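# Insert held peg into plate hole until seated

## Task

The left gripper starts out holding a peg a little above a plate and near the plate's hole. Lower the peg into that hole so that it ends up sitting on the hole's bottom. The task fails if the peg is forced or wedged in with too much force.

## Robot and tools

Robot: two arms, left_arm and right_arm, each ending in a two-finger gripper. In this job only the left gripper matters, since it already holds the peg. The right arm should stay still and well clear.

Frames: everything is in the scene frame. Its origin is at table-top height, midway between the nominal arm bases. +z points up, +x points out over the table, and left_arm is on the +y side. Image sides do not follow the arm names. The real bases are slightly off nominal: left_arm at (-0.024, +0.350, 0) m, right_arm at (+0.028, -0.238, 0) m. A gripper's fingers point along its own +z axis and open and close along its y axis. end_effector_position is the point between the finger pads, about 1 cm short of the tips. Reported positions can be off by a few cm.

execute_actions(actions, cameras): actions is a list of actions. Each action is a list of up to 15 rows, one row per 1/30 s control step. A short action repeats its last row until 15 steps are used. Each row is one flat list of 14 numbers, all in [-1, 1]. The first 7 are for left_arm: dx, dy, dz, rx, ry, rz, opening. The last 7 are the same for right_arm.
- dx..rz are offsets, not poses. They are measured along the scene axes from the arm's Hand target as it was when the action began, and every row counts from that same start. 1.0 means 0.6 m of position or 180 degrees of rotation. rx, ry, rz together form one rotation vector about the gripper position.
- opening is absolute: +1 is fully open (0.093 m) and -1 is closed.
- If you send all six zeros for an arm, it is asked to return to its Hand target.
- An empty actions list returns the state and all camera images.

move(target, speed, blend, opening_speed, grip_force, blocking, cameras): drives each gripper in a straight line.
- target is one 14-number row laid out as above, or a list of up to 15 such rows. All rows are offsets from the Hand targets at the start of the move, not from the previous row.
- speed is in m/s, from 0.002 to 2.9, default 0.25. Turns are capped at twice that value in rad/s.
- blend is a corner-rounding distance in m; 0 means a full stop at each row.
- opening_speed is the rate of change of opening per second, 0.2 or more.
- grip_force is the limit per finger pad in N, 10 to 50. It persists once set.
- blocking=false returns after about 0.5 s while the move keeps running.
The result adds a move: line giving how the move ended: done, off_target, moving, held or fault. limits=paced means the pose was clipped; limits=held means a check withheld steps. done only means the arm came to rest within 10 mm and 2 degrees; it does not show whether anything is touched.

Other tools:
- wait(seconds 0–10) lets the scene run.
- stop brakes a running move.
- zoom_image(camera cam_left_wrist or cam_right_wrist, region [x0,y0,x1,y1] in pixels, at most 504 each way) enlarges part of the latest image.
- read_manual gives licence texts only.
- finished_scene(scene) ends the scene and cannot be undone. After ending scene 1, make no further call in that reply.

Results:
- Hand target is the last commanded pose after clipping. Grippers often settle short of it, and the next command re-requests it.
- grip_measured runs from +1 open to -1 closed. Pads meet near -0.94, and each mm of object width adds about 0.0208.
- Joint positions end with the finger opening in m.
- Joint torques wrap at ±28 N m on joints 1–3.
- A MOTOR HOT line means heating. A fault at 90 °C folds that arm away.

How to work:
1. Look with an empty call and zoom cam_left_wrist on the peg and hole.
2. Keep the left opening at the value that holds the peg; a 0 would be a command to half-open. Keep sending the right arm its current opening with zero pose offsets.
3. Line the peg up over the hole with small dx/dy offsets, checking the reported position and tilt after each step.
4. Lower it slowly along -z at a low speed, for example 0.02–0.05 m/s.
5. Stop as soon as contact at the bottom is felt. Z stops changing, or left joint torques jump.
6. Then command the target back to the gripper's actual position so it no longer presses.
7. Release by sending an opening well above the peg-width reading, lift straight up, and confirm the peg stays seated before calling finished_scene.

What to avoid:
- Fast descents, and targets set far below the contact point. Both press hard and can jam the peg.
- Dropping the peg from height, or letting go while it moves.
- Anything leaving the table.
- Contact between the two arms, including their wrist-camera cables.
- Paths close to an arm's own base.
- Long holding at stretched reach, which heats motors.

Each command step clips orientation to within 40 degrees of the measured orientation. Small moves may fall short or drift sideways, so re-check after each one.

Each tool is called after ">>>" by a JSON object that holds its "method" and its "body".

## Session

>>> {"method": "move", "body": {"target": [0,0,0.03,0,0,0,-0.933338,-0.1165,0.388,-0.24,-0.116,0.1206,0.506,1], "speed": 0.35, "cameras": ["cam_left_wrist","cam_right_wrist"]}}

>>> {"method": "zoom_image", "body": {"camera": "cam_right_wrist", "region": [250, 150, 450, 310]}}

>>> {"method": "zoom_image", "body": {"camera": "cam_left_wrist", "region": [250, 0, 650, 300]}}

Scene clock: 3.50 s.
left_arm: end_effector_position=(+0.2429, +0.1773, +0.1348) grip_measured=-0.210 end_effector_quat_wxyz=(-0.002, +0.882, +0.472, -0.001) | right_arm: end_effector_position=(+0.3286, -0.0290, +0.2596) grip_measured=+1.000 end_effector_quat_wxyz=(-0.369, +0.587, -0.612, -0.380)
Joint positions: left_arm=[-0.55 1.749 1.525 -1.35 -0.001 1.585 0.035] | right_arm=[0.244 1.597 1.455 -1.05 -1.079 -1.11 0.093]
Joint torques (N m): left_arm=[0.29 -9.85 9.77 0.03 0.01 0.07] | right_arm=[0.64 -6.5 10.15 0.94 -0.5 -0.28]
Motor temperatures (°C): left_arm=[26 31 26 25 29 27 27] | right_arm=[29 31 38 31 27 28 26]
Heat: left arm: 31 °C; right arm: 38 °C.
Hand target: left_arm +0.2459, +0.1757, +0.1475; +0.011, +0.882, +0.472, +0.007 | right_arm +0.3300, -0.0251, +0.2713; -0.382, +0.597, -0.596, -0.379
Off the commanded pose: left_arm 0.013 m, 2 deg | right_arm 0.012 m, 3 deg.
move: off_target (left_arm, right_arm)
camera_calibration:
cam_left_wrist: T_world_to_cam=[[-0.833292, 0.5521, 0.0284563, 0.098198], [0.502468, 0.734906, 0.455456, -0.27909], [0.230545, 0.393826, -0.889803, 0.0812609], [0, 0, 0, 1]] pos_world=[0.203327, 0.118887, 0.196625]
cam_right_wrist: T_world_to_cam=[[0.998647, 0.00139302, -0.0519914, -0.313678], [-0.0312791, -0.782572, -0.621774, 0.184905], [-0.0415532, 0.622559, -0.781469, 0.319074], [0, 0, 0, 1]] pos_world=[0.332295, -0.053504, 0.348007]

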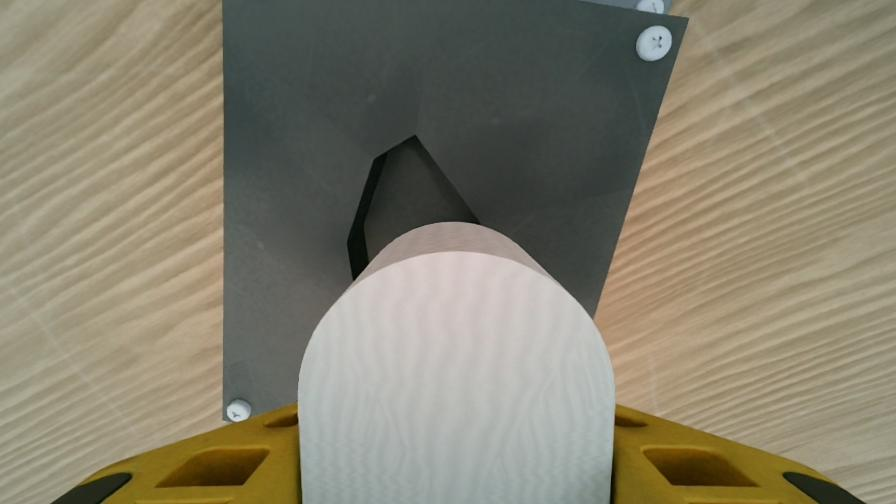

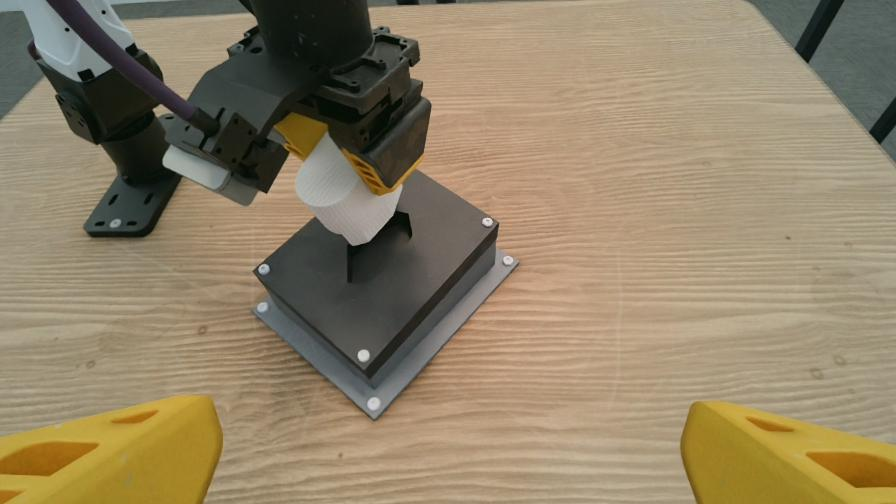

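Scaled by 2.520 from the camera's 896x504 image, which has a finer 1280x720 frame.

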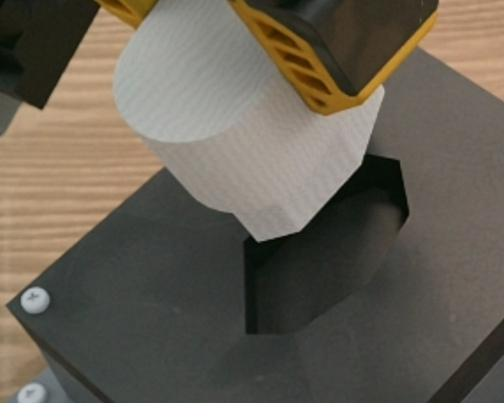

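Scaled by 1.260 from the camera's 896x504 image, which has a finer 1280x720 frame.

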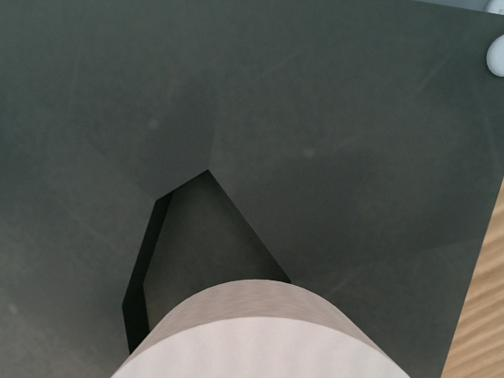

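>>> {"method": "move", "body": {"target": [0.014,-0.007,0.004,-0.073,0.060,-0.061,-0.933338,0,0,0,0,0,0,1], "speed": 0.2, "cameras": ["cam_left_wrist","cam_right_wrist"]}}

>>> {"method": "zoom_image", "body": {"camera": "cam_right_wrist", "region": [280, 190, 440, 310]}}

>>> {"method": "zoom_image", "body": {"camera": "cam_left_wrist", "region": [250, 0, 650, 300]}}

Scene clock: 42.27 s.
left_arm: end_effector_position=(+0.2526, +0.1750, +0.1428) grip_measured=-0.210 end_effector_quat_wxyz=(+0.056, +0.912, +0.387, -0.123) | right_arm: end_effector_position=(+0.3284, -0.0290, +0.2595) grip_measured=+1.000 end_effector_quat_wxyz=(-0.369, +0.587, -0.612, -0.380)
Joint positions: left_arm=[-0.408 1.851 1.656 -1.462 0.258 1.918 0.035] | right_arm=[0.244 1.597 1.455 -1.051 -1.079 -1.111 0.093]
Joint torques (N m): left_arm=[0.81 -8.83 9.51 -0.21 0.39 0.17] | right_arm=[0.64 -6.5 10.15 0.94 -0.51 -0.28]
Motor temperatures (°C): left_arm=[26 38 33 25 29 27 28] | right_arm=[29 36 44 31 28 28 26]
Heat: left arm: 38 °C; right arm: 44 °C.
Hand target: left_arm +0.2543, +0.1714, +0.1499; +0.068, +0.912, +0.382, -0.130 | right_arm +0.3300, -0.0251, +0.2713; -0.382, +0.597, -0.596, -0.379
Off the commanded pose: left_arm 0.008 m, 2 deg | right_arm 0.012 m, 3 deg.
move: off_target (right_arm)
camera_calibration:
cam_left_wrist: T_world_to_cam=[[-0.716819, 0.697023, 0.0181288, 0.0539637], [0.685626, 0.699891, 0.200173, -0.289527], [0.126837, 0.155917, -0.979593, 0.167823], [0, 0, 0, 1]] pos_world=[0.215903, 0.138857, 0.221375]
cam_right_wrist: T_world_to_cam=[[0.998639, 0.00186261, -0.0521168, -0.313512], [-0.0309811, -0.782707, -0.621618, 0.184679], [-0.0419501, 0.622387, -0.781585, 0.319154], [0, 0, 0, 1]] pos_world=[0.332196, -0.0535038, 0.347907]

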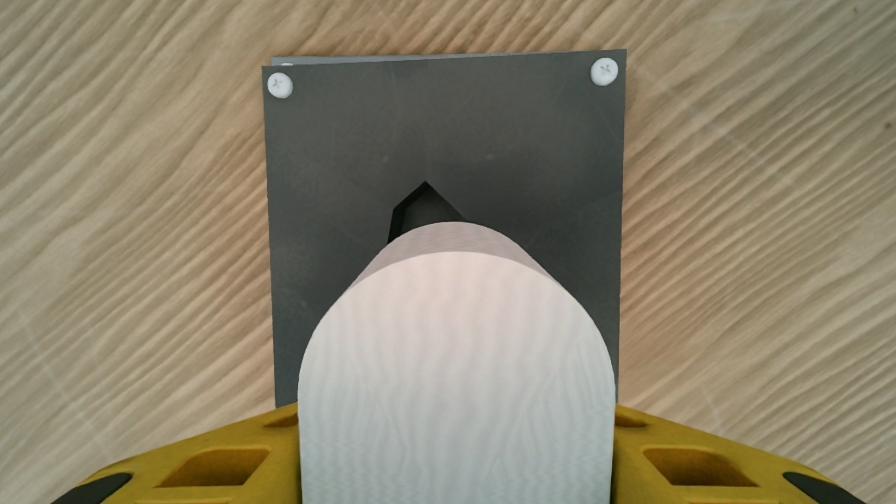

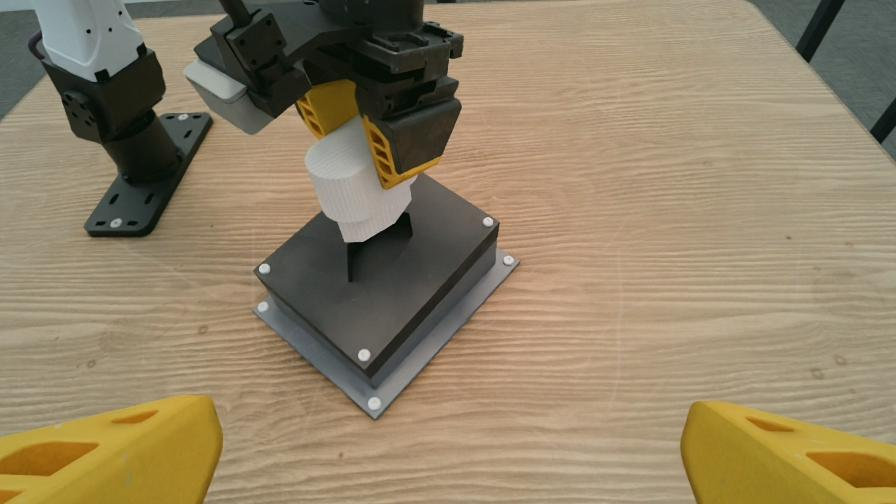

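Scaled by 3.150 from the camera's 896x504 image, which has a finer 1280x720 frame.

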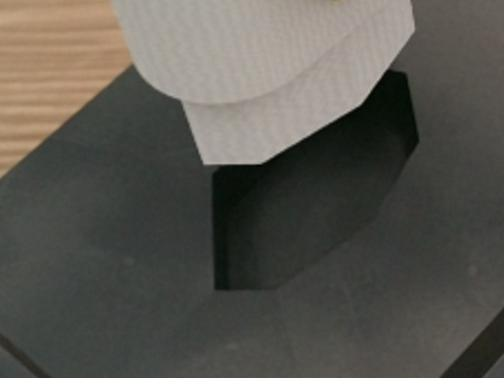

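Scaled by 1.260 from the camera's 896x504 image, which has a finer 1280x720 frame.

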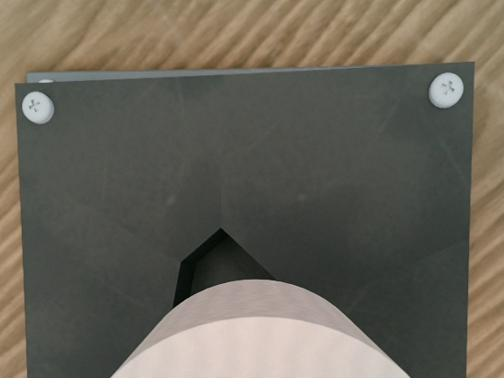

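>>> {"method": "move", "body": {"target": [-0.0097,-0.0105,-0.026,0.016,-0.0155,0,-0.933338,0,0,0,0,0,0,1], "speed": 0.12, "cameras": ["cam_left_wrist","cam_right_wrist"]}}

>>> {"method": "zoom_image", "body": {"camera": "cam_right_wrist", "region": [320, 210, 440, 306]}}

>>> {"method": "zoom_image", "body": {"camera": "cam_left_wrist", "region": [330, 100, 570, 300]}}

Scene clock: 67.33 s.
left_arm: end_effector_position=(+0.2468, +0.1660, +0.1273) grip_measured=-0.210 end_effector_quat_wxyz=(+0.042, +0.915, +0.384, -0.114) | right_arm: end_effector_position=(+0.3284, -0.0290, +0.2595) grip_measured=+1.000 end_effector_quat_wxyz=(-0.369, +0.587, -0.612, -0.380)
Joint positions: left_arm=[-0.455 1.851 1.6 -1.403 0.23 1.877 0.035] | right_arm=[0.244 1.597 1.455 -1.051 -1.079 -1.111 0.093]
Joint torques (N m): left_arm=[-0.09 -11.99 6.26 0.17 0.1 -0.02] | right_arm=[0.58 -6.46 10.17 0.91 -0.49 -0.29]
Heat: left arm: 39 °C; right arm: 46 °C.
Hand target: left_arm +0.2485, +0.1651, +0.1342; +0.054, +0.917, +0.383, -0.099 | right_arm +0.3300, -0.0251, +0.2713; -0.382, +0.597, -0.596, -0.379
Off the commanded pose: left_arm 0.007 m, 2 deg | right_arm 0.012 m, 3 deg.
move: off_target (right_arm)
camera_calibration:
cam_left_wrist: T_world_to_cam=[[-0.710659, 0.702655, 0.035217, 0.051799], [0.690463, 0.686972, 0.226563, -0.278566], [0.135002, 0.185325, -0.97336, 0.147025], [0, 0, 0, 1]] pos_world=[0.209302, 0.127723, 0.204396]
cam_right_wrist: T_world_to_cam=[[0.998639, 0.00186261, -0.0521168, -0.313512], [-0.0309811, -0.782707, -0.621618, 0.184679], [-0.0419501, 0.622387, -0.781585, 0.319154], [0, 0, 0, 1]] pos_world=[0.332196, -0.0535038, 0.347907]

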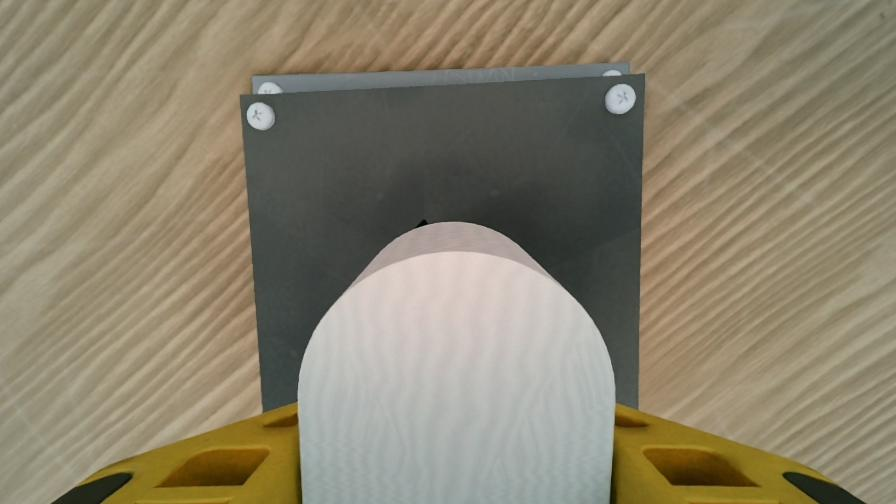

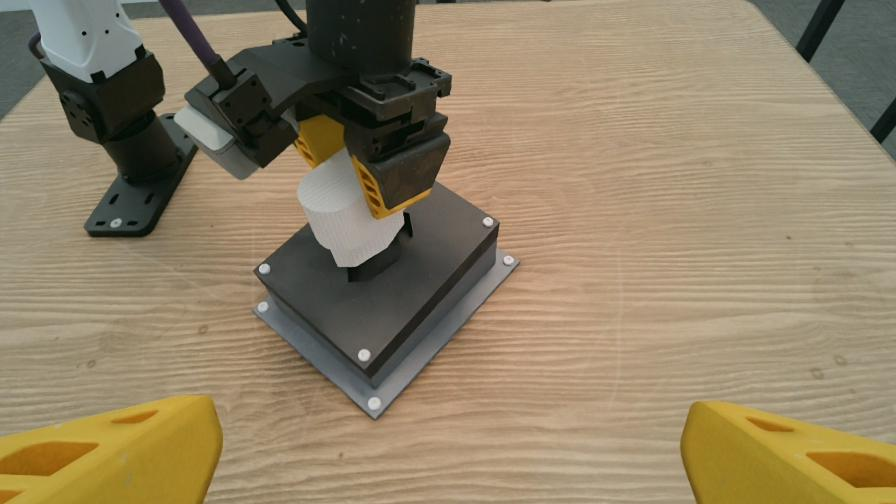

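Scaled by 4.200 from the camera's 896x504 image, which has a finer 1280x720 frame.

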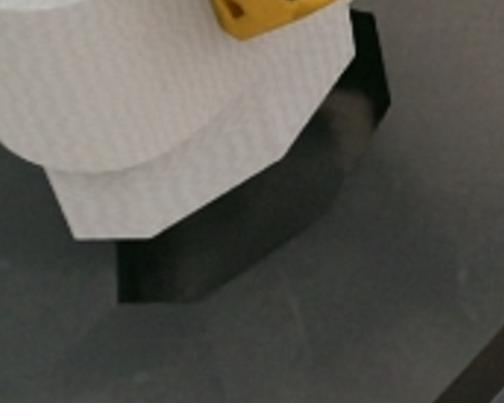

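Scaled by 2.100 from the camera's 896x504 image, which has a finer 1280x720 frame.

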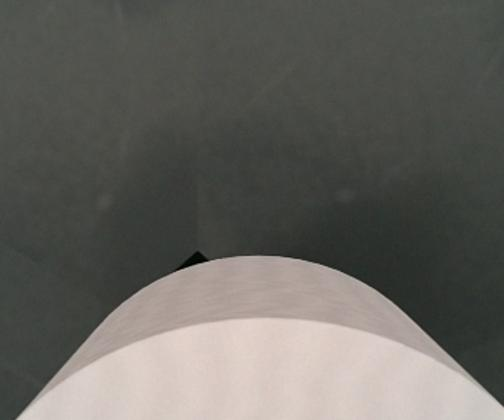

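>>> {"method": "move", "body": {"target": [[0.018,0.022,0.0,0,0,0,-0.933338,0,0,0,0,0,0,1],[0.0035,0.0035,-0.017,0,0,0,-0.933338,0,0,0,0,0,0,1]], "speed": 0.1, "blend": [0.001,0], "cameras": ["cam_left_wrist","cam_right_wrist"]}}

>>> {"method": "zoom_image", "body": {"camera": "cam_right_wrist", "region": [320, 210, 440, 306]}}

Scene clock: 82.20 s.
left_arm: end_effector_position=(+0.2488, +0.1692, +0.1179) grip_measured=-0.210 end_effector_quat_wxyz=(+0.042, +0.916, +0.384, -0.111) | right_arm: end_effector_position=(+0.3284, -0.0290, +0.2595) grip_measured=+1.000 end_effector_quat_wxyz=(-0.369, +0.587, -0.612, -0.380)
Joint positions: left_arm=[-0.447 1.851 1.563 -1.365 0.223 1.885 0.035] | right_arm=[0.244 1.597 1.455 -1.051 -1.079 -1.111 0.093]
Joint torques (N m): left_arm=[-0.06 -11.6 6.39 0.17 0.13 0.02] | right_arm=[0.64 -6.48 10.13 0.92 -0.5 -0.29]
Heat: left arm: 42 °C; right arm: 47 °C.
Hand target: left_arm +0.2507, +0.1673, +0.1241; +0.054, +0.917, +0.383, -0.098 | right_arm +0.3300, -0.0251, +0.2713; -0.382, +0.597, -0.596, -0.379
Off the commanded pose: left_arm 0.007 m, 2 deg | right_arm 0.012 m, 3 deg.
move: off_target (right_arm)
camera_calibration:
cam_left_wrist: T_world_to_cam=[[-0.710368, 0.703028, 0.0335935, 0.0514434], [0.689625, 0.685698, 0.232885, -0.280342], [0.140689, 0.188601, -0.971924, 0.134919], [0, 0, 0, 1]] pos_world=[0.210893, 0.130618, 0.19469]
cam_right_wrist: T_world_to_cam=[[0.998639, 0.00186261, -0.0521168, -0.313512], [-0.0309811, -0.782707, -0.621618, 0.184679], [-0.0419501, 0.622387, -0.781585, 0.319154], [0, 0, 0, 1]] pos_world=[0.332196, -0.0535038, 0.347907]

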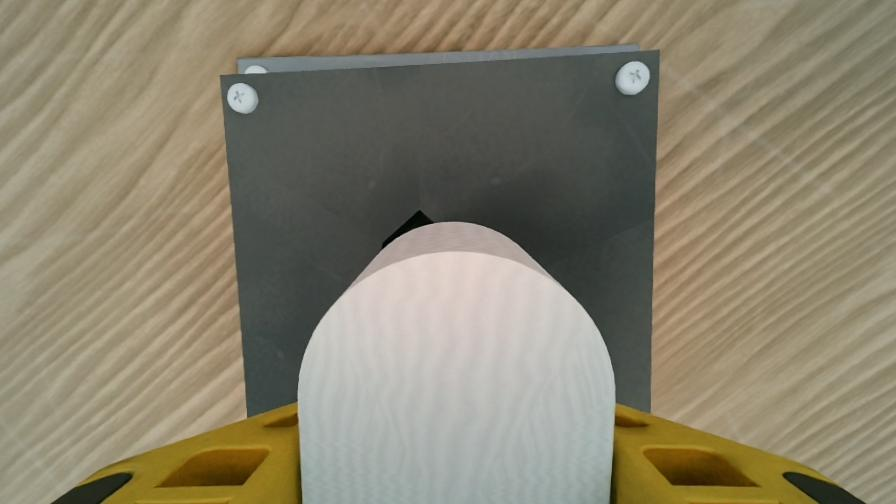

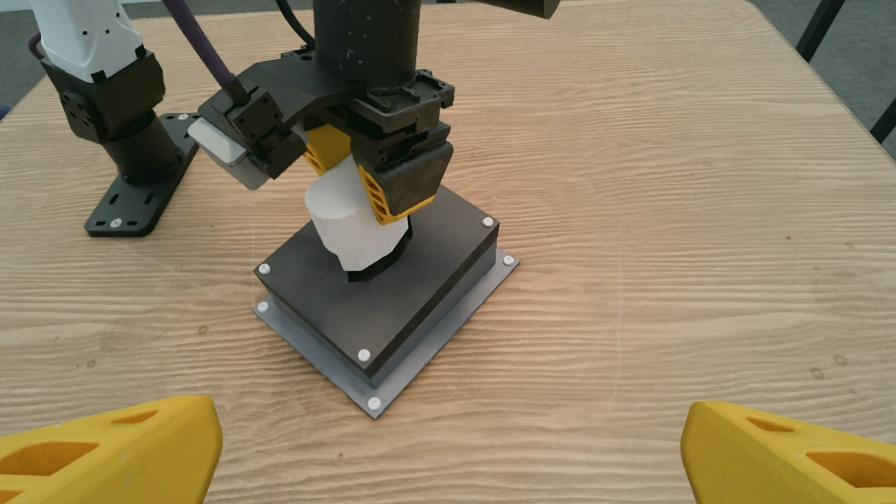

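Scaled by 4.200 from the camera's 896x504 image, which has a finer 1280x720 frame.

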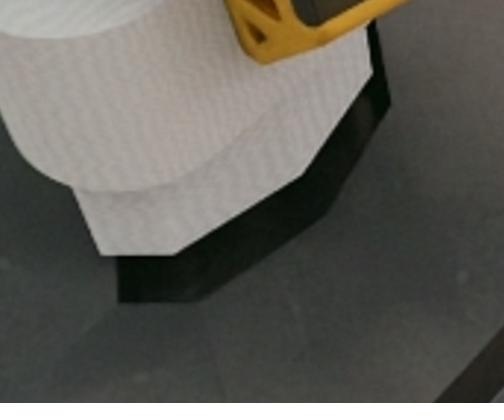

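>>> {"method": "move", "body": {"target": [0.001,-0.001,-0.015,0,0,0,-0.933338,0,0,0,0,0,0,1], "speed": 0.06, "cameras": ["cam_left_wrist","cam_right_wrist"]}}

>>> {"method": "zoom_image", "body": {"camera": "cam_right_wrist", "region": [320, 210, 440, 306]}}

Scene clock: 92.23 s.
left_arm: end_effector_position=(+0.2494, +0.1689, +0.1153) grip_measured=-0.210 end_effector_quat_wxyz=(+0.044, +0.915, +0.385, -0.109) | right_arm: end_effector_position=(+0.3284, -0.0290, +0.2595) grip_measured=+1.000 end_effector_quat_wxyz=(-0.369, +0.587, -0.612, -0.380)
Joint positions: left_arm=[-0.447 1.847 1.548 -1.347 0.223 1.882 0.035] | right_arm=[0.244 1.597 1.455 -1.051 -1.079 -1.111 0.093]
Joint torques (N m): left_arm=[-0.13 -10.81 5.14 0.37 0.13 0.03] | right_arm=[0.7 -6.46 10.17 0.93 -0.49 -0.26]
Motor temperatures (°C): left_arm=[26 44 31 25 29 27 29] | right_arm=[29 37 47 32 28 28 26]
Heat: left arm: 44 °C; right arm: 47 °C.
Hand target: left_arm +0.2512, +0.1667, +0.1150; +0.054, +0.917, +0.383, -0.099 | right_arm +0.3300, -0.0251, +0.2713; -0.382, +0.597, -0.596, -0.379
Off the commanded pose: left_arm 0.003 m, 2 deg | right_arm 0.012 m, 3 deg.
move: off_target (right_arm)
camera_calibration:
cam_left_wrist: T_world_to_cam=[[-0.712675, 0.700958, 0.0274391, 0.0536799], [0.686144, 0.688408, 0.235161, -0.279803], [0.145948, 0.18642, -0.971569, 0.131284], [0, 0, 0, 1]] pos_world=[0.211081, 0.130517, 0.191877]
cam_right_wrist: T_world_to_cam=[[0.998639, 0.00186261, -0.0521168, -0.313512], [-0.0309811, -0.782707, -0.621618, 0.184679], [-0.0419501, 0.622387, -0.781585, 0.319154], [0, 0, 0, 1]] pos_world=[0.332196, -0.0535038, 0.347907]

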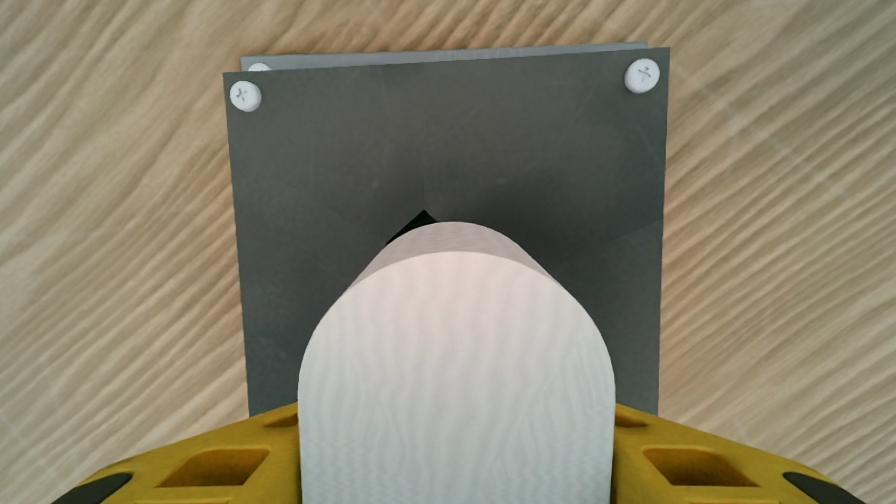

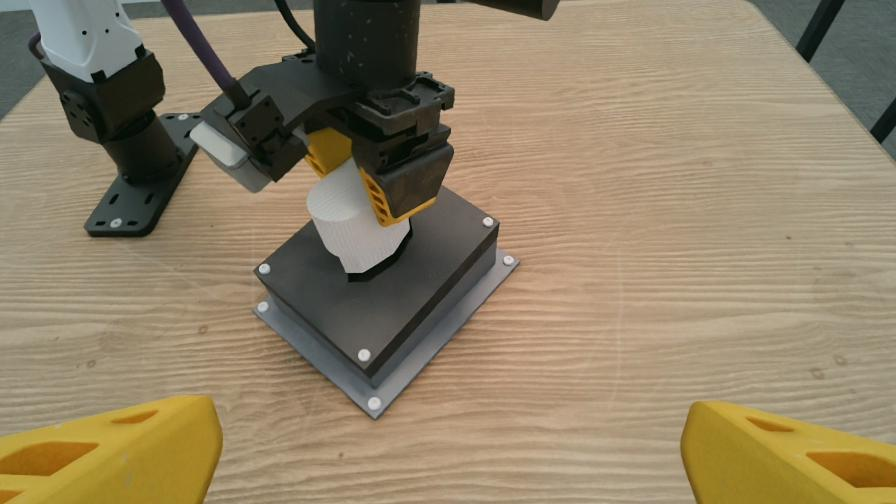

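Scaled by 4.200 from the camera's 896x504 image, which has a finer 1280x720 frame.

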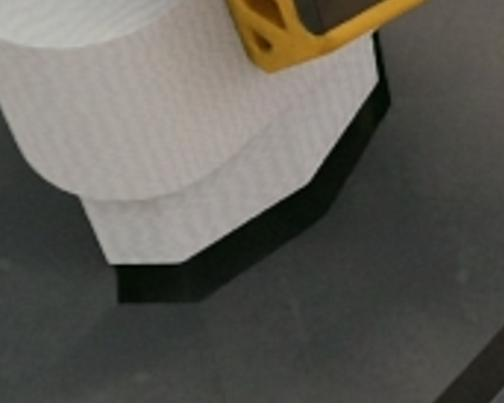

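>>> {"method": "move", "body": {"target": [0.0017,-0.0025,-0.0085,0,0,0,-0.933338,0,0,0,0,0,0,1], "speed": 0.05, "cameras": ["cam_left_wrist","cam_right_wrist"]}}

>>> {"method": "zoom_image", "body": {"camera": "cam_right_wrist", "region": [320, 210, 440, 306]}}

Scene clock: 109.63 s.
left_arm: end_effector_position=(+0.2495, +0.1688, +0.1150) grip_measured=-0.210 end_effector_quat_wxyz=(+0.046, +0.915, +0.387, -0.107) | right_arm: end_effector_position=(+0.3284, -0.0290, +0.2595) grip_measured=+1.000 end_effector_quat_wxyz=(-0.369, +0.587, -0.612, -0.380)
Joint positions: left_arm=[-0.447 1.843 1.543 -1.34 0.223 1.878 0.035] | right_arm=[0.244 1.597 1.455 -1.051 -1.079 -1.111 0.093]
Joint torques (N m): left_arm=[-0.38 -9.73 4.71 0.51 0.13 0.06] | right_arm=[0.66 -6.48 10.14 0.93 -0.49 -0.28]
Heat: left arm: 46 °C; right arm: 48 °C.
Hand target: left_arm +0.2522, +0.1652, +0.1099; +0.054, +0.917, +0.383, -0.099 | right_arm +0.3300, -0.0251, +0.2713; -0.382, +0.597, -0.596, -0.379
Off the commanded pose: left_arm 0.007 m, 1 deg | right_arm 0.012 m, 3 deg.
move: off_target (right_arm)
camera_calibration:
cam_left_wrist: T_world_to_cam=[[-0.715646, 0.698048, 0.0240787, 0.0554056], [0.682516, 0.691567, 0.236445, -0.279544], [0.148398, 0.185645, -0.971347, 0.130548], [0, 0, 0, 1]] pos_world=[0.211071, 0.130413, 0.19157]
cam_right_wrist: T_world_to_cam=[[0.998639, 0.00186261, -0.0521168, -0.313512], [-0.0309811, -0.782707, -0.621618, 0.184679], [-0.0419501, 0.622387, -0.781585, 0.319154], [0, 0, 0, 1]] pos_world=[0.332196, -0.0535038, 0.347907]

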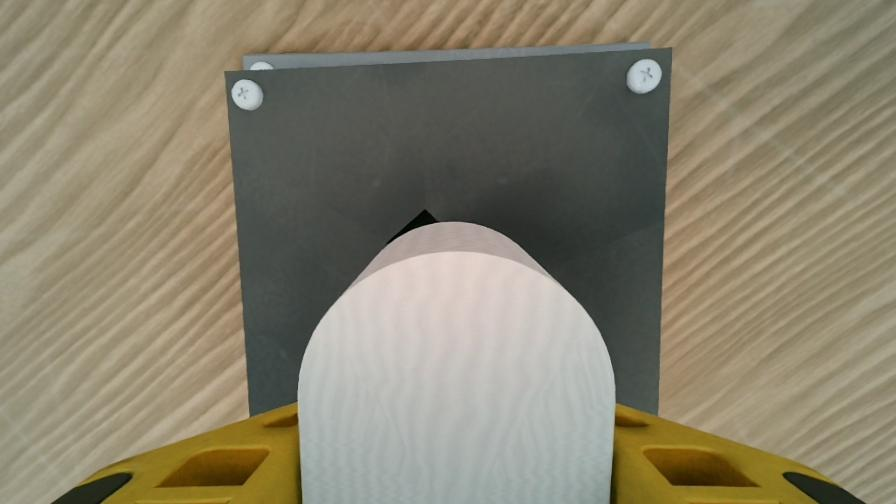

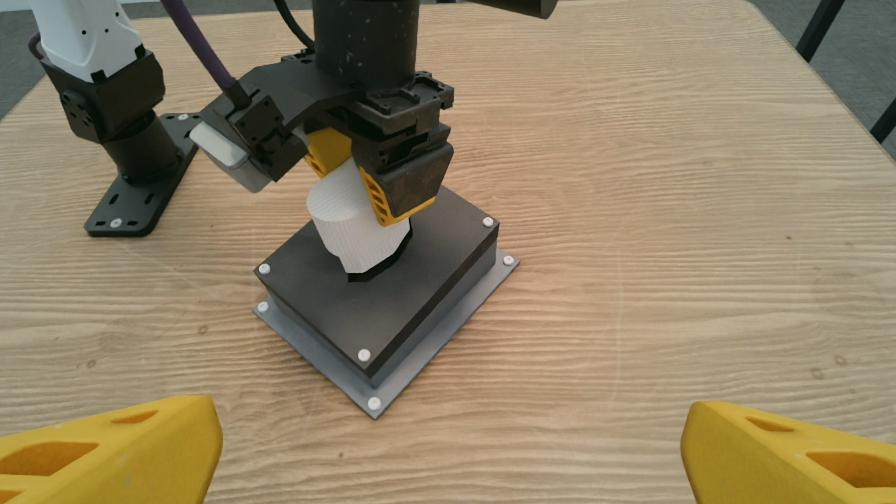

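Scaled by 4.200 from the camera's 896x504 image, which has a finer 1280x720 frame.

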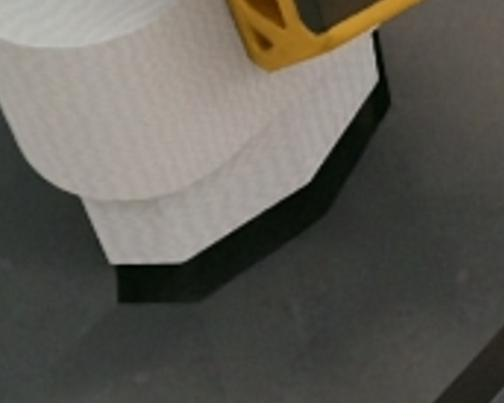

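>>> {"method": "move", "body": {"target": [[0,0,0.028,0.008,-0.0078,0,-0.933338,0,0,0,0,0,0,1],[0,-0.0075,0.028,0.016,-0.0155,0,-0.933338,0,0,0,0,0,0,1]], "speed": 0.1, "blend": [0.003,0], "cameras": ["cam_left_wrist","cam_right_wrist"]}}

>>> {"method": "zoom_image", "body": {"camera": "cam_right_wrist", "region": [320, 210, 440, 306]}}

>>> {"method": "zoom_image", "body": {"camera": "cam_right_wrist", "region": [280, 130, 480, 290]}}

Scene clock: 131.83 s.
left_arm: end_effector_position=(+0.2457, +0.1638, +0.1145) grip_measured=-0.210 end_effector_quat_wxyz=(+0.026, +0.918, +0.386, -0.087) | right_arm: end_effector_position=(+0.3284, -0.0290, +0.2595) grip_measured=+1.000 end_effector_quat_wxyz=(-0.369, +0.587, -0.612, -0.380)
Joint positions: left_arm=[-0.493 1.842 1.547 -1.342 0.169 1.834 0.035] | right_arm=[0.244 1.597 1.455 -1.051 -1.079 -1.111 0.093]
Joint torques (N m): left_arm=[-0.23 -11.17 9.11 0.09 -0.01 0.05] | right_arm=[0.68 -6.54 10.17 0.93 -0.48 -0.29]
Heat: left arm: 43 °C; right arm: 49 °C.
Hand target: left_arm +0.2522, +0.1607, +0.1267; +0.040, +0.920, +0.384, -0.067 | right_arm +0.3300, -0.0251, +0.2713; -0.382, +0.597, -0.596, -0.379
Off the commanded pose: left_arm 0.014 m, 3 deg | right_arm 0.012 m, 3 deg.
move: off_target (left_arm, right_arm)
camera_calibration:
cam_left_wrist: T_world_to_cam=[[-0.711288, 0.701473, 0.0447853, 0.0523103], [0.681612, 0.672781, 0.2877, -0.275885], [0.171683, 0.235164, -0.956673, 0.115977], [0, 0, 0, 1]] pos_world=[0.205343, 0.121642, 0.187982]
cam_right_wrist: T_world_to_cam=[[0.998639, 0.00186261, -0.0521168, -0.313512], [-0.0309811, -0.782707, -0.621618, 0.184679], [-0.0419501, 0.622387, -0.781585, 0.319154], [0, 0, 0, 1]] pos_world=[0.332196, -0.0535038, 0.347907]

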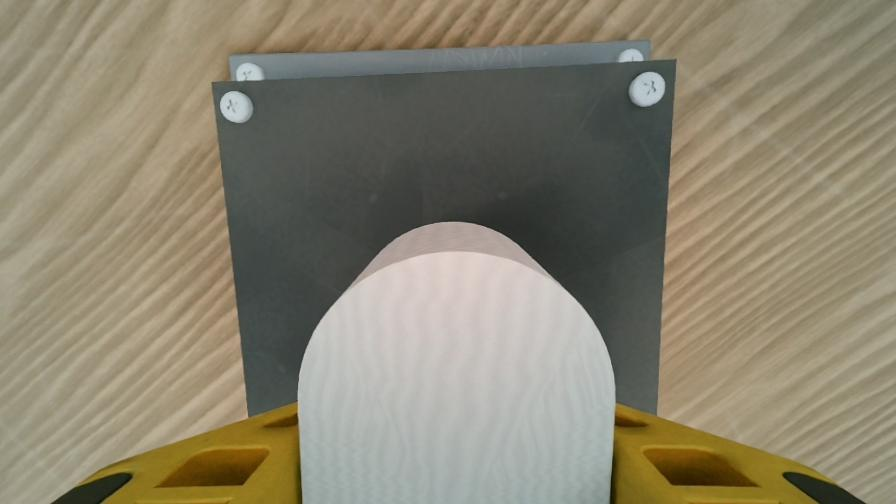

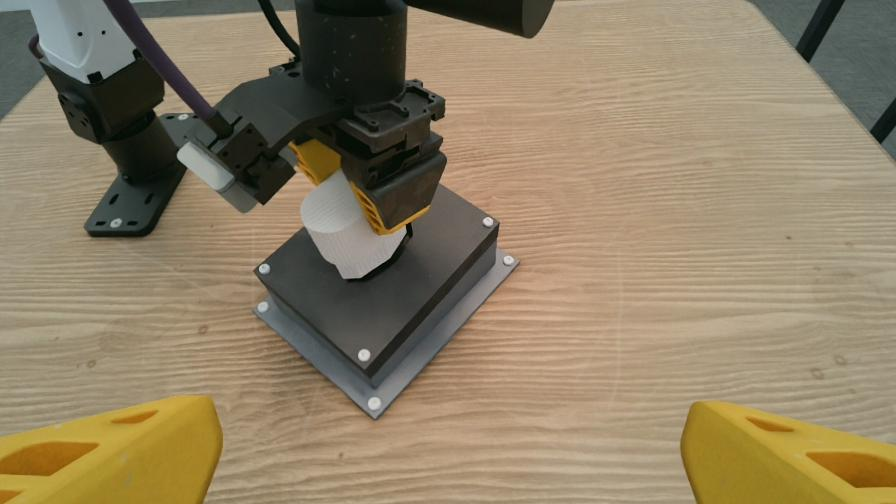

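Scaled by 4.200 from the camera's 896x504 image, which has a finer 1280x720 frame.

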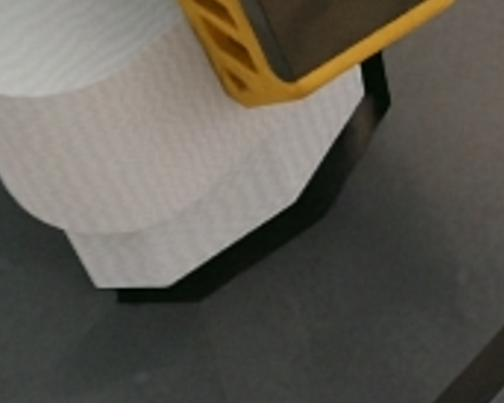

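Scaled by 2.520 from the camera's 896x504 image, which has a finer 1280x720 frame.

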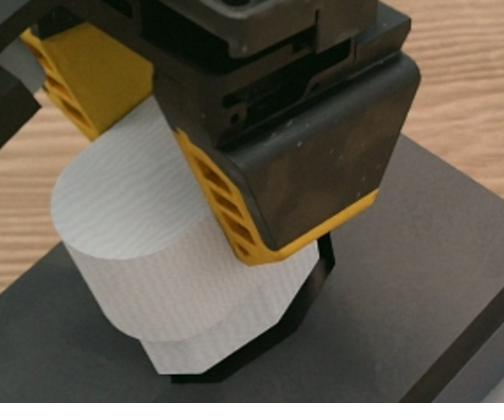

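>>> {"method": "move", "body": {"target": [[0.0,0,0.035,0,0,0,-0.933338,0,0,0,0,0,0,1],[0.025,-0.007,0.025,0,0,0,-0.933338,0,0,0,0,0,0,1],[0.0085,-0.0033,0.003,0,0,0,-0.933338,0,0,0,0,0,0,1]], "speed": 0.06, "cameras": ["cam_right_wrist"]}}

>>> {"method": "zoom_image", "body": {"camera": "cam_right_wrist", "region": [320, 210, 440, 306]}}

Scene clock: 155.27 s.
left_arm: end_effector_position=(+0.2546, +0.1596, +0.1178) grip_measured=-0.210 end_effector_quat_wxyz=(+0.023, +0.918, +0.386, -0.086) | right_arm: end_effector_position=(+0.3284, -0.0290, +0.2595) grip_measured=+1.000 end_effector_quat_wxyz=(-0.369, +0.587, -0.612, -0.380)
Joint positions: left_arm=[-0.493 1.882 1.613 -1.369 0.164 1.833 0.035] | right_arm=[0.244 1.597 1.455 -1.051 -1.079 -1.111 0.093]
Joint torques (N m): left_arm=[0.01 -13.09 6.49 0.2 0.03 0.04] | right_arm=[0.64 -6.5 10.13 0.93 -0.5 -0.28]
Heat: left arm: 45 °C; right arm: 50 °C.
Hand target: left_arm +0.2573, +0.1587, +0.1285; +0.040, +0.920, +0.384, -0.067 | right_arm +0.3300, -0.0251, +0.2713; -0.382, +0.597, -0.596, -0.379
Off the commanded pose: left_arm 0.011 m, 3 deg | right_arm 0.012 m, 3 deg.
move: off_target (left_arm, right_arm)
camera_calibration:
cam_right_wrist: T_world_to_cam=[[0.998639, 0.00186261, -0.0521168, -0.313512], [-0.0309811, -0.782707, -0.621618, 0.184679], [-0.0419501, 0.622387, -0.781585, 0.319154], [0, 0, 0, 1]] pos_world=[0.332196, -0.0535038, 0.347907]
Images, in order (width x height): cam_right_wrist 896x504.

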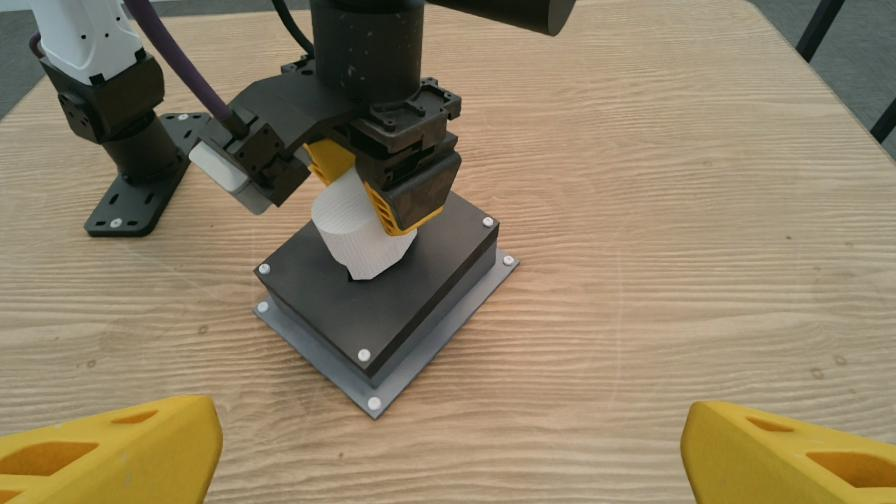

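Scaled by 4.200 from the camera's 896x504 image, which has a finer 1280x720 frame.

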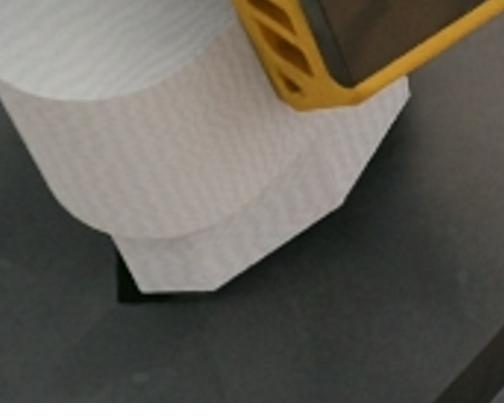

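>>> {"method": "move", "body": {"target": [[-0.0133,0.0015,0.006,0,0,0,-0.933338,0,0,0,0,0,0,1],[-0.0083,0.0012,0.0,0,0,0,-0.933338,0,0,0,0,0,0,1]], "speed": 0.05, "cameras": ["cam_right_wrist"]}}

>>> {"method": "zoom_image", "body": {"camera": "cam_right_wrist", "region": [320, 210, 440, 306]}}

Scene clock: 166.57 s.
left_arm: end_effector_position=(+0.2503, +0.1600, +0.1223) grip_measured=-0.210 end_effector_quat_wxyz=(+0.029, +0.919, +0.386, -0.081) | right_arm: end_effector_position=(+0.3284, -0.0290, +0.2595) grip_measured=+1.000 end_effector_quat_wxyz=(-0.369, +0.587, -0.612, -0.380)
Joint positions: left_arm=[-0.498 1.852 1.593 -1.364 0.164 1.828 0.035] | right_arm=[0.244 1.597 1.455 -1.051 -1.079 -1.111 0.093]
Joint torques (N m): left_arm=[-0.01 -11.82 6.24 0.23 0.03 0.04] | right_arm=[0.64 -6.49 10.15 0.93 -0.49 -0.28]
Heat: left arm: 46 °C; right arm: 51 °C.
Hand target: left_arm +0.2524, +0.1594, +0.1285; +0.040, +0.920, +0.384, -0.067 | right_arm +0.3300, -0.0251, +0.2713; -0.382, +0.597, -0.596, -0.379
Off the commanded pose: left_arm 0.006 m, 2 deg | right_arm 0.012 m, 3 deg.
move: off_target (right_arm)
camera_calibration:
cam_right_wrist: T_world_to_cam=[[0.998639, 0.00186261, -0.0521168, -0.313512], [-0.0309811, -0.782707, -0.621618, 0.184679], [-0.0419501, 0.622387, -0.781585, 0.319154], [0, 0, 0, 1]] pos_world=[0.332196, -0.0535038, 0.347907]
Images, in order (width x height): cam_right_wrist 896x504.

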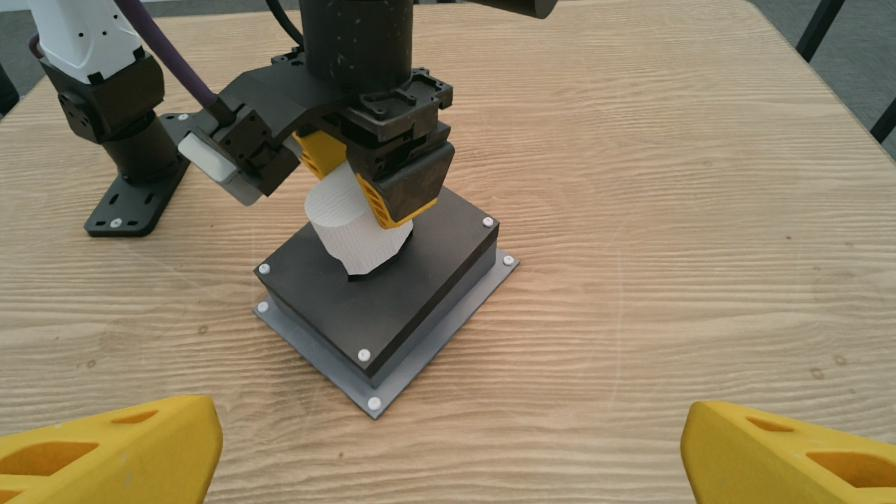

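Scaled by 4.200 from the camera's 896x504 image, which has a finer 1280x720 frame.

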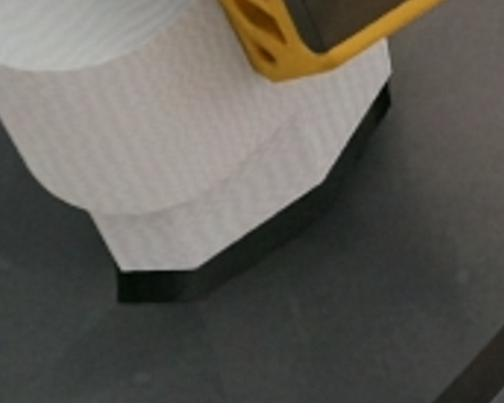

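>>> {"method": "move", "body": {"target": [-0.0018,-0.0015,-0.012,0,0,0,-0.933338,0,0,0,0,0,0,1], "speed": 0.04, "cameras": ["cam_right_wrist"]}}

>>> {"method": "zoom_image", "body": {"camera": "cam_right_wrist", "region": [320, 210, 440, 306]}}

Scene clock: 174.97 s.
left_arm: end_effector_position=(+0.2496, +0.1605, +0.1144) grip_measured=-0.210 end_effector_quat_wxyz=(+0.028, +0.918, +0.386, -0.082) | right_arm: end_effector_position=(+0.3284, -0.0290, +0.2595) grip_measured=+1.000 end_effector_quat_wxyz=(-0.369, +0.587, -0.612, -0.380)
Joint positions: left_arm=[-0.498 1.852 1.561 -1.335 0.164 1.827 0.035] | right_arm=[0.244 1.597 1.455 -1.051 -1.079 -1.111 0.093]
Joint torques (N m): left_arm=[-0.38 -11.97 6.32 0.27 0.04 0.01] | right_arm=[0.59 -6.49 10.1 0.92 -0.5 -0.28]
Heat: left arm: 48 °C; right arm: 51 °C.
Hand target: left_arm +0.2512, +0.1585, +0.1213; +0.040, +0.920, +0.384, -0.067 | right_arm +0.3300, -0.0251, +0.2713; -0.382, +0.597, -0.596, -0.379
Off the commanded pose: left_arm 0.007 m, 2 deg | right_arm 0.012 m, 3 deg.
move: off_target (right_arm)
camera_calibration:
cam_right_wrist: T_world_to_cam=[[0.998639, 0.00186261, -0.0521168, -0.313512], [-0.0309811, -0.782707, -0.621618, 0.184679], [-0.0419501, 0.622387, -0.781585, 0.319154], [0, 0, 0, 1]] pos_world=[0.332196, -0.0535038, 0.347907]
Images, in order (width x height): cam_right_wrist 896x504.

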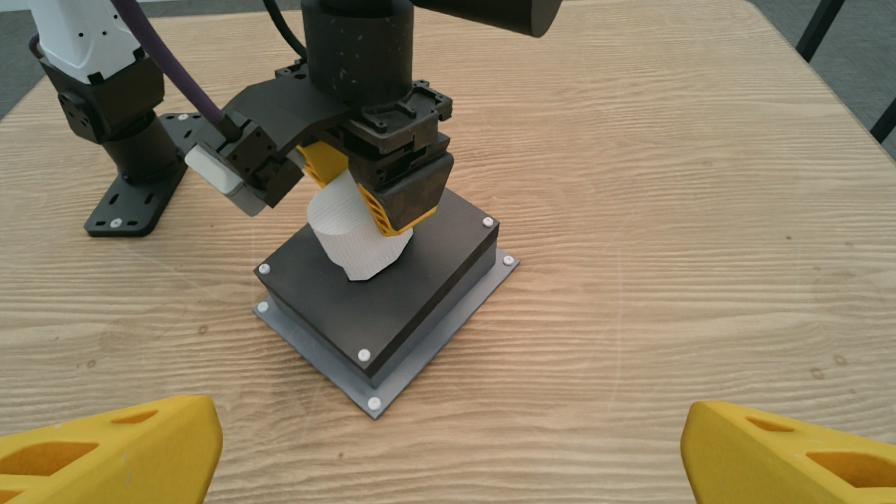

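Scaled by 4.200 from the camera's 896x504 image, which has a finer 1280x720 frame.

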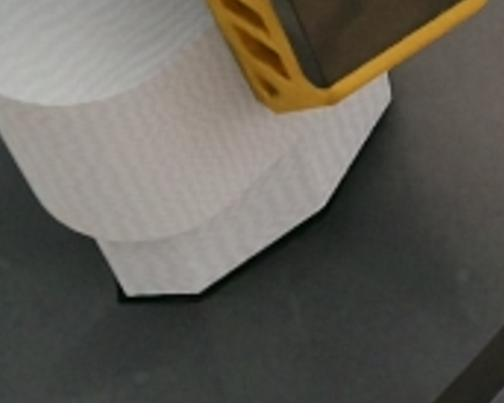

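>>> {"method": "move", "body": {"target": [-0.0018,-0.0025,-0.008,0,0,0,-0.933338,0,0,0,0,0,0,1], "speed": 0.03, "cameras": ["cam_right_wrist"]}}

>>> {"method": "zoom_image", "body": {"camera": "cam_right_wrist", "region": [320, 210, 440, 306]}}

Scene clock: 186.33 s.
left_arm: end_effector_position=(+0.2483, +0.1601, +0.1104) grip_measured=-0.210 end_effector_quat_wxyz=(+0.026, +0.918, +0.386, -0.082) | right_arm: end_effector_position=(+0.3284, -0.0290, +0.2595) grip_measured=+1.000 end_effector_quat_wxyz=(-0.369, +0.587, -0.612, -0.380)
Joint positions: left_arm=[-0.502 1.852 1.545 -1.321 0.162 1.823 0.035] | right_arm=[0.244 1.597 1.455 -1.051 -1.079 -1.111 0.093]
Joint torques (N m): left_arm=[-0.53 -11.96 6.02 0.33 0.06 0] | right_arm=[0.66 -6.48 10.13 0.94 -0.5 -0.27]
Motor temperatures (°C): left_arm=[26 50 31 26 29 27 30] | right_arm=[29 38 51 33 28 28 26]
Heat: left arm: 50 °C; right arm: 51 °C.
Hand target: left_arm +0.2502, +0.1570, +0.1165; +0.040, +0.920, +0.384, -0.066 | right_arm +0.3300, -0.0251, +0.2713; -0.382, +0.597, -0.596, -0.379
Off the commanded pose: left_arm 0.007 m, 2 deg | right_arm 0.012 m, 3 deg.
move: off_target (right_arm)
camera_calibration:
cam_right_wrist: T_world_to_cam=[[0.998639, 0.00186261, -0.0521168, -0.313512], [-0.0309811, -0.782707, -0.621618, 0.184679], [-0.0419501, 0.622387, -0.781585, 0.319154], [0, 0, 0, 1]] pos_world=[0.332196, -0.0535038, 0.347907]
Images, in order (width x height): cam_right_wrist 896x504.

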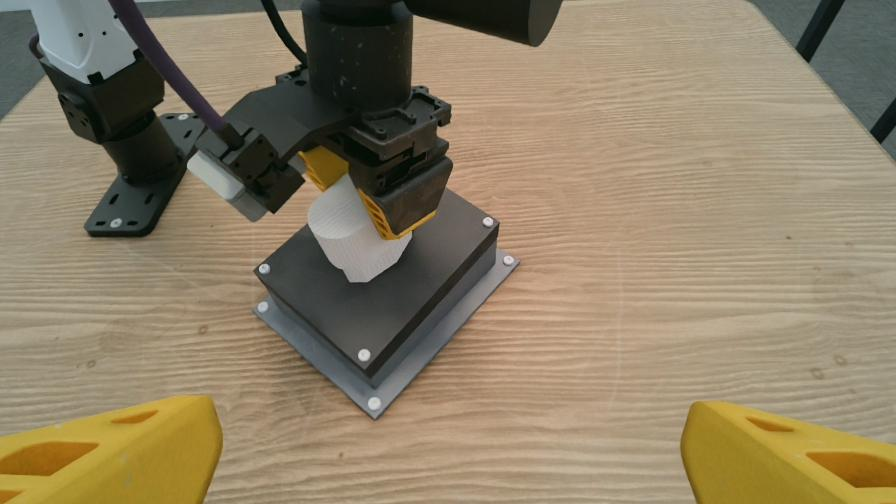

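Scaled by 4.200 from the camera's 896x504 image, which has a finer 1280x720 frame.

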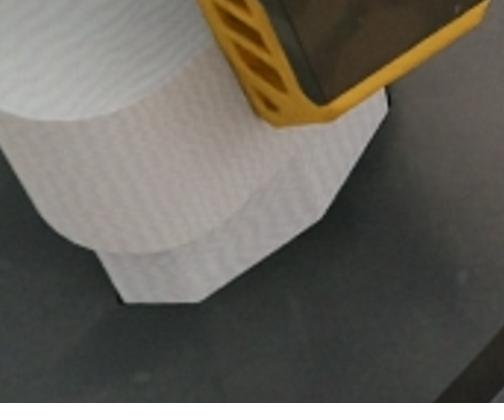

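>>> {"method": "move", "body": {"target": [-0.0012,0.0003,-0.006,0,0,0,-0.933338,0,0,0,0,0,0,1], "speed": 0.03, "cameras": ["cam_right_wrist"]}}

>>> {"method": "zoom_image", "body": {"camera": "cam_right_wrist", "region": [320, 210, 440, 306]}}

Scene clock: 196.00 s.
left_arm: end_effector_position=(+0.2480, +0.1603, +0.1101) grip_measured=-0.210 end_effector_quat_wxyz=(+0.029, +0.918, +0.386, -0.080) | right_arm: end_effector_position=(+0.3284, -0.0290, +0.2595) grip_measured=+1.000 end_effector_quat_wxyz=(-0.369, +0.587, -0.612, -0.380)
Joint positions: left_arm=[-0.502 1.844 1.534 -1.311 0.162 1.822 0.035] | right_arm=[0.244 1.597 1.455 -1.051 -1.079 -1.111 0.093]
Joint torques (N m): left_arm=[-0.59 -11.38 5.61 0.39 0.05 -0.01] | right_arm=[0.66 -6.5 10.21 0.93 -0.49 -0.28]
Heat: left arm: 51 °C; right arm: 52 °C.
Hand target: left_arm +0.2495, +0.1572, +0.1130; +0.040, +0.920, +0.384, -0.067 | right_arm +0.3300, -0.0251, +0.2713; -0.382, +0.597, -0.596, -0.379
Off the commanded pose: left_arm 0.005 m, 2 deg | right_arm 0.012 m, 3 deg.
move: off_target (right_arm)
camera_calibration:
cam_right_wrist: T_world_to_cam=[[0.998639, 0.00186261, -0.0521168, -0.313512], [-0.0309811, -0.782707, -0.621618, 0.184679], [-0.0419501, 0.622387, -0.781585, 0.319154], [0, 0, 0, 1]] pos_world=[0.332196, -0.0535038, 0.347907]
Images, in order (width x height): cam_right_wrist 896x504.

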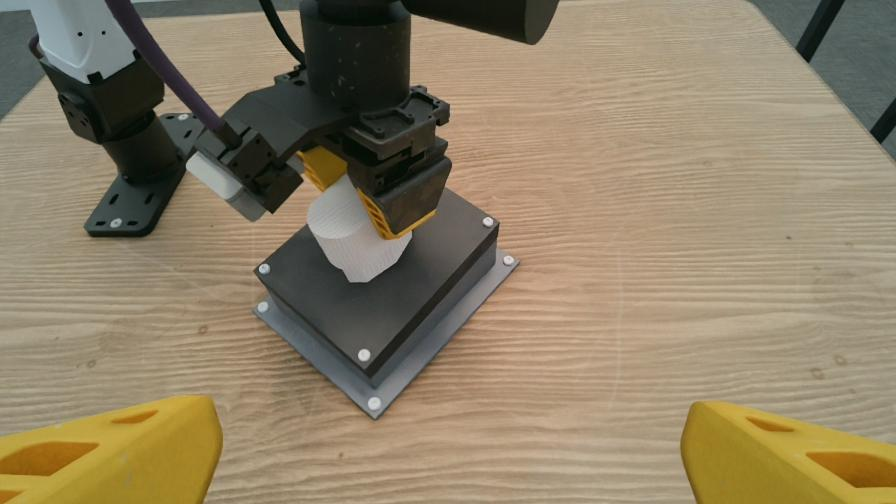

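Scaled by 4.200 from the camera's 896x504 image, which has a finer 1280x720 frame.

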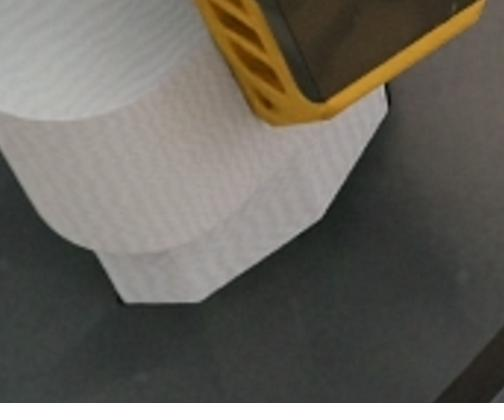

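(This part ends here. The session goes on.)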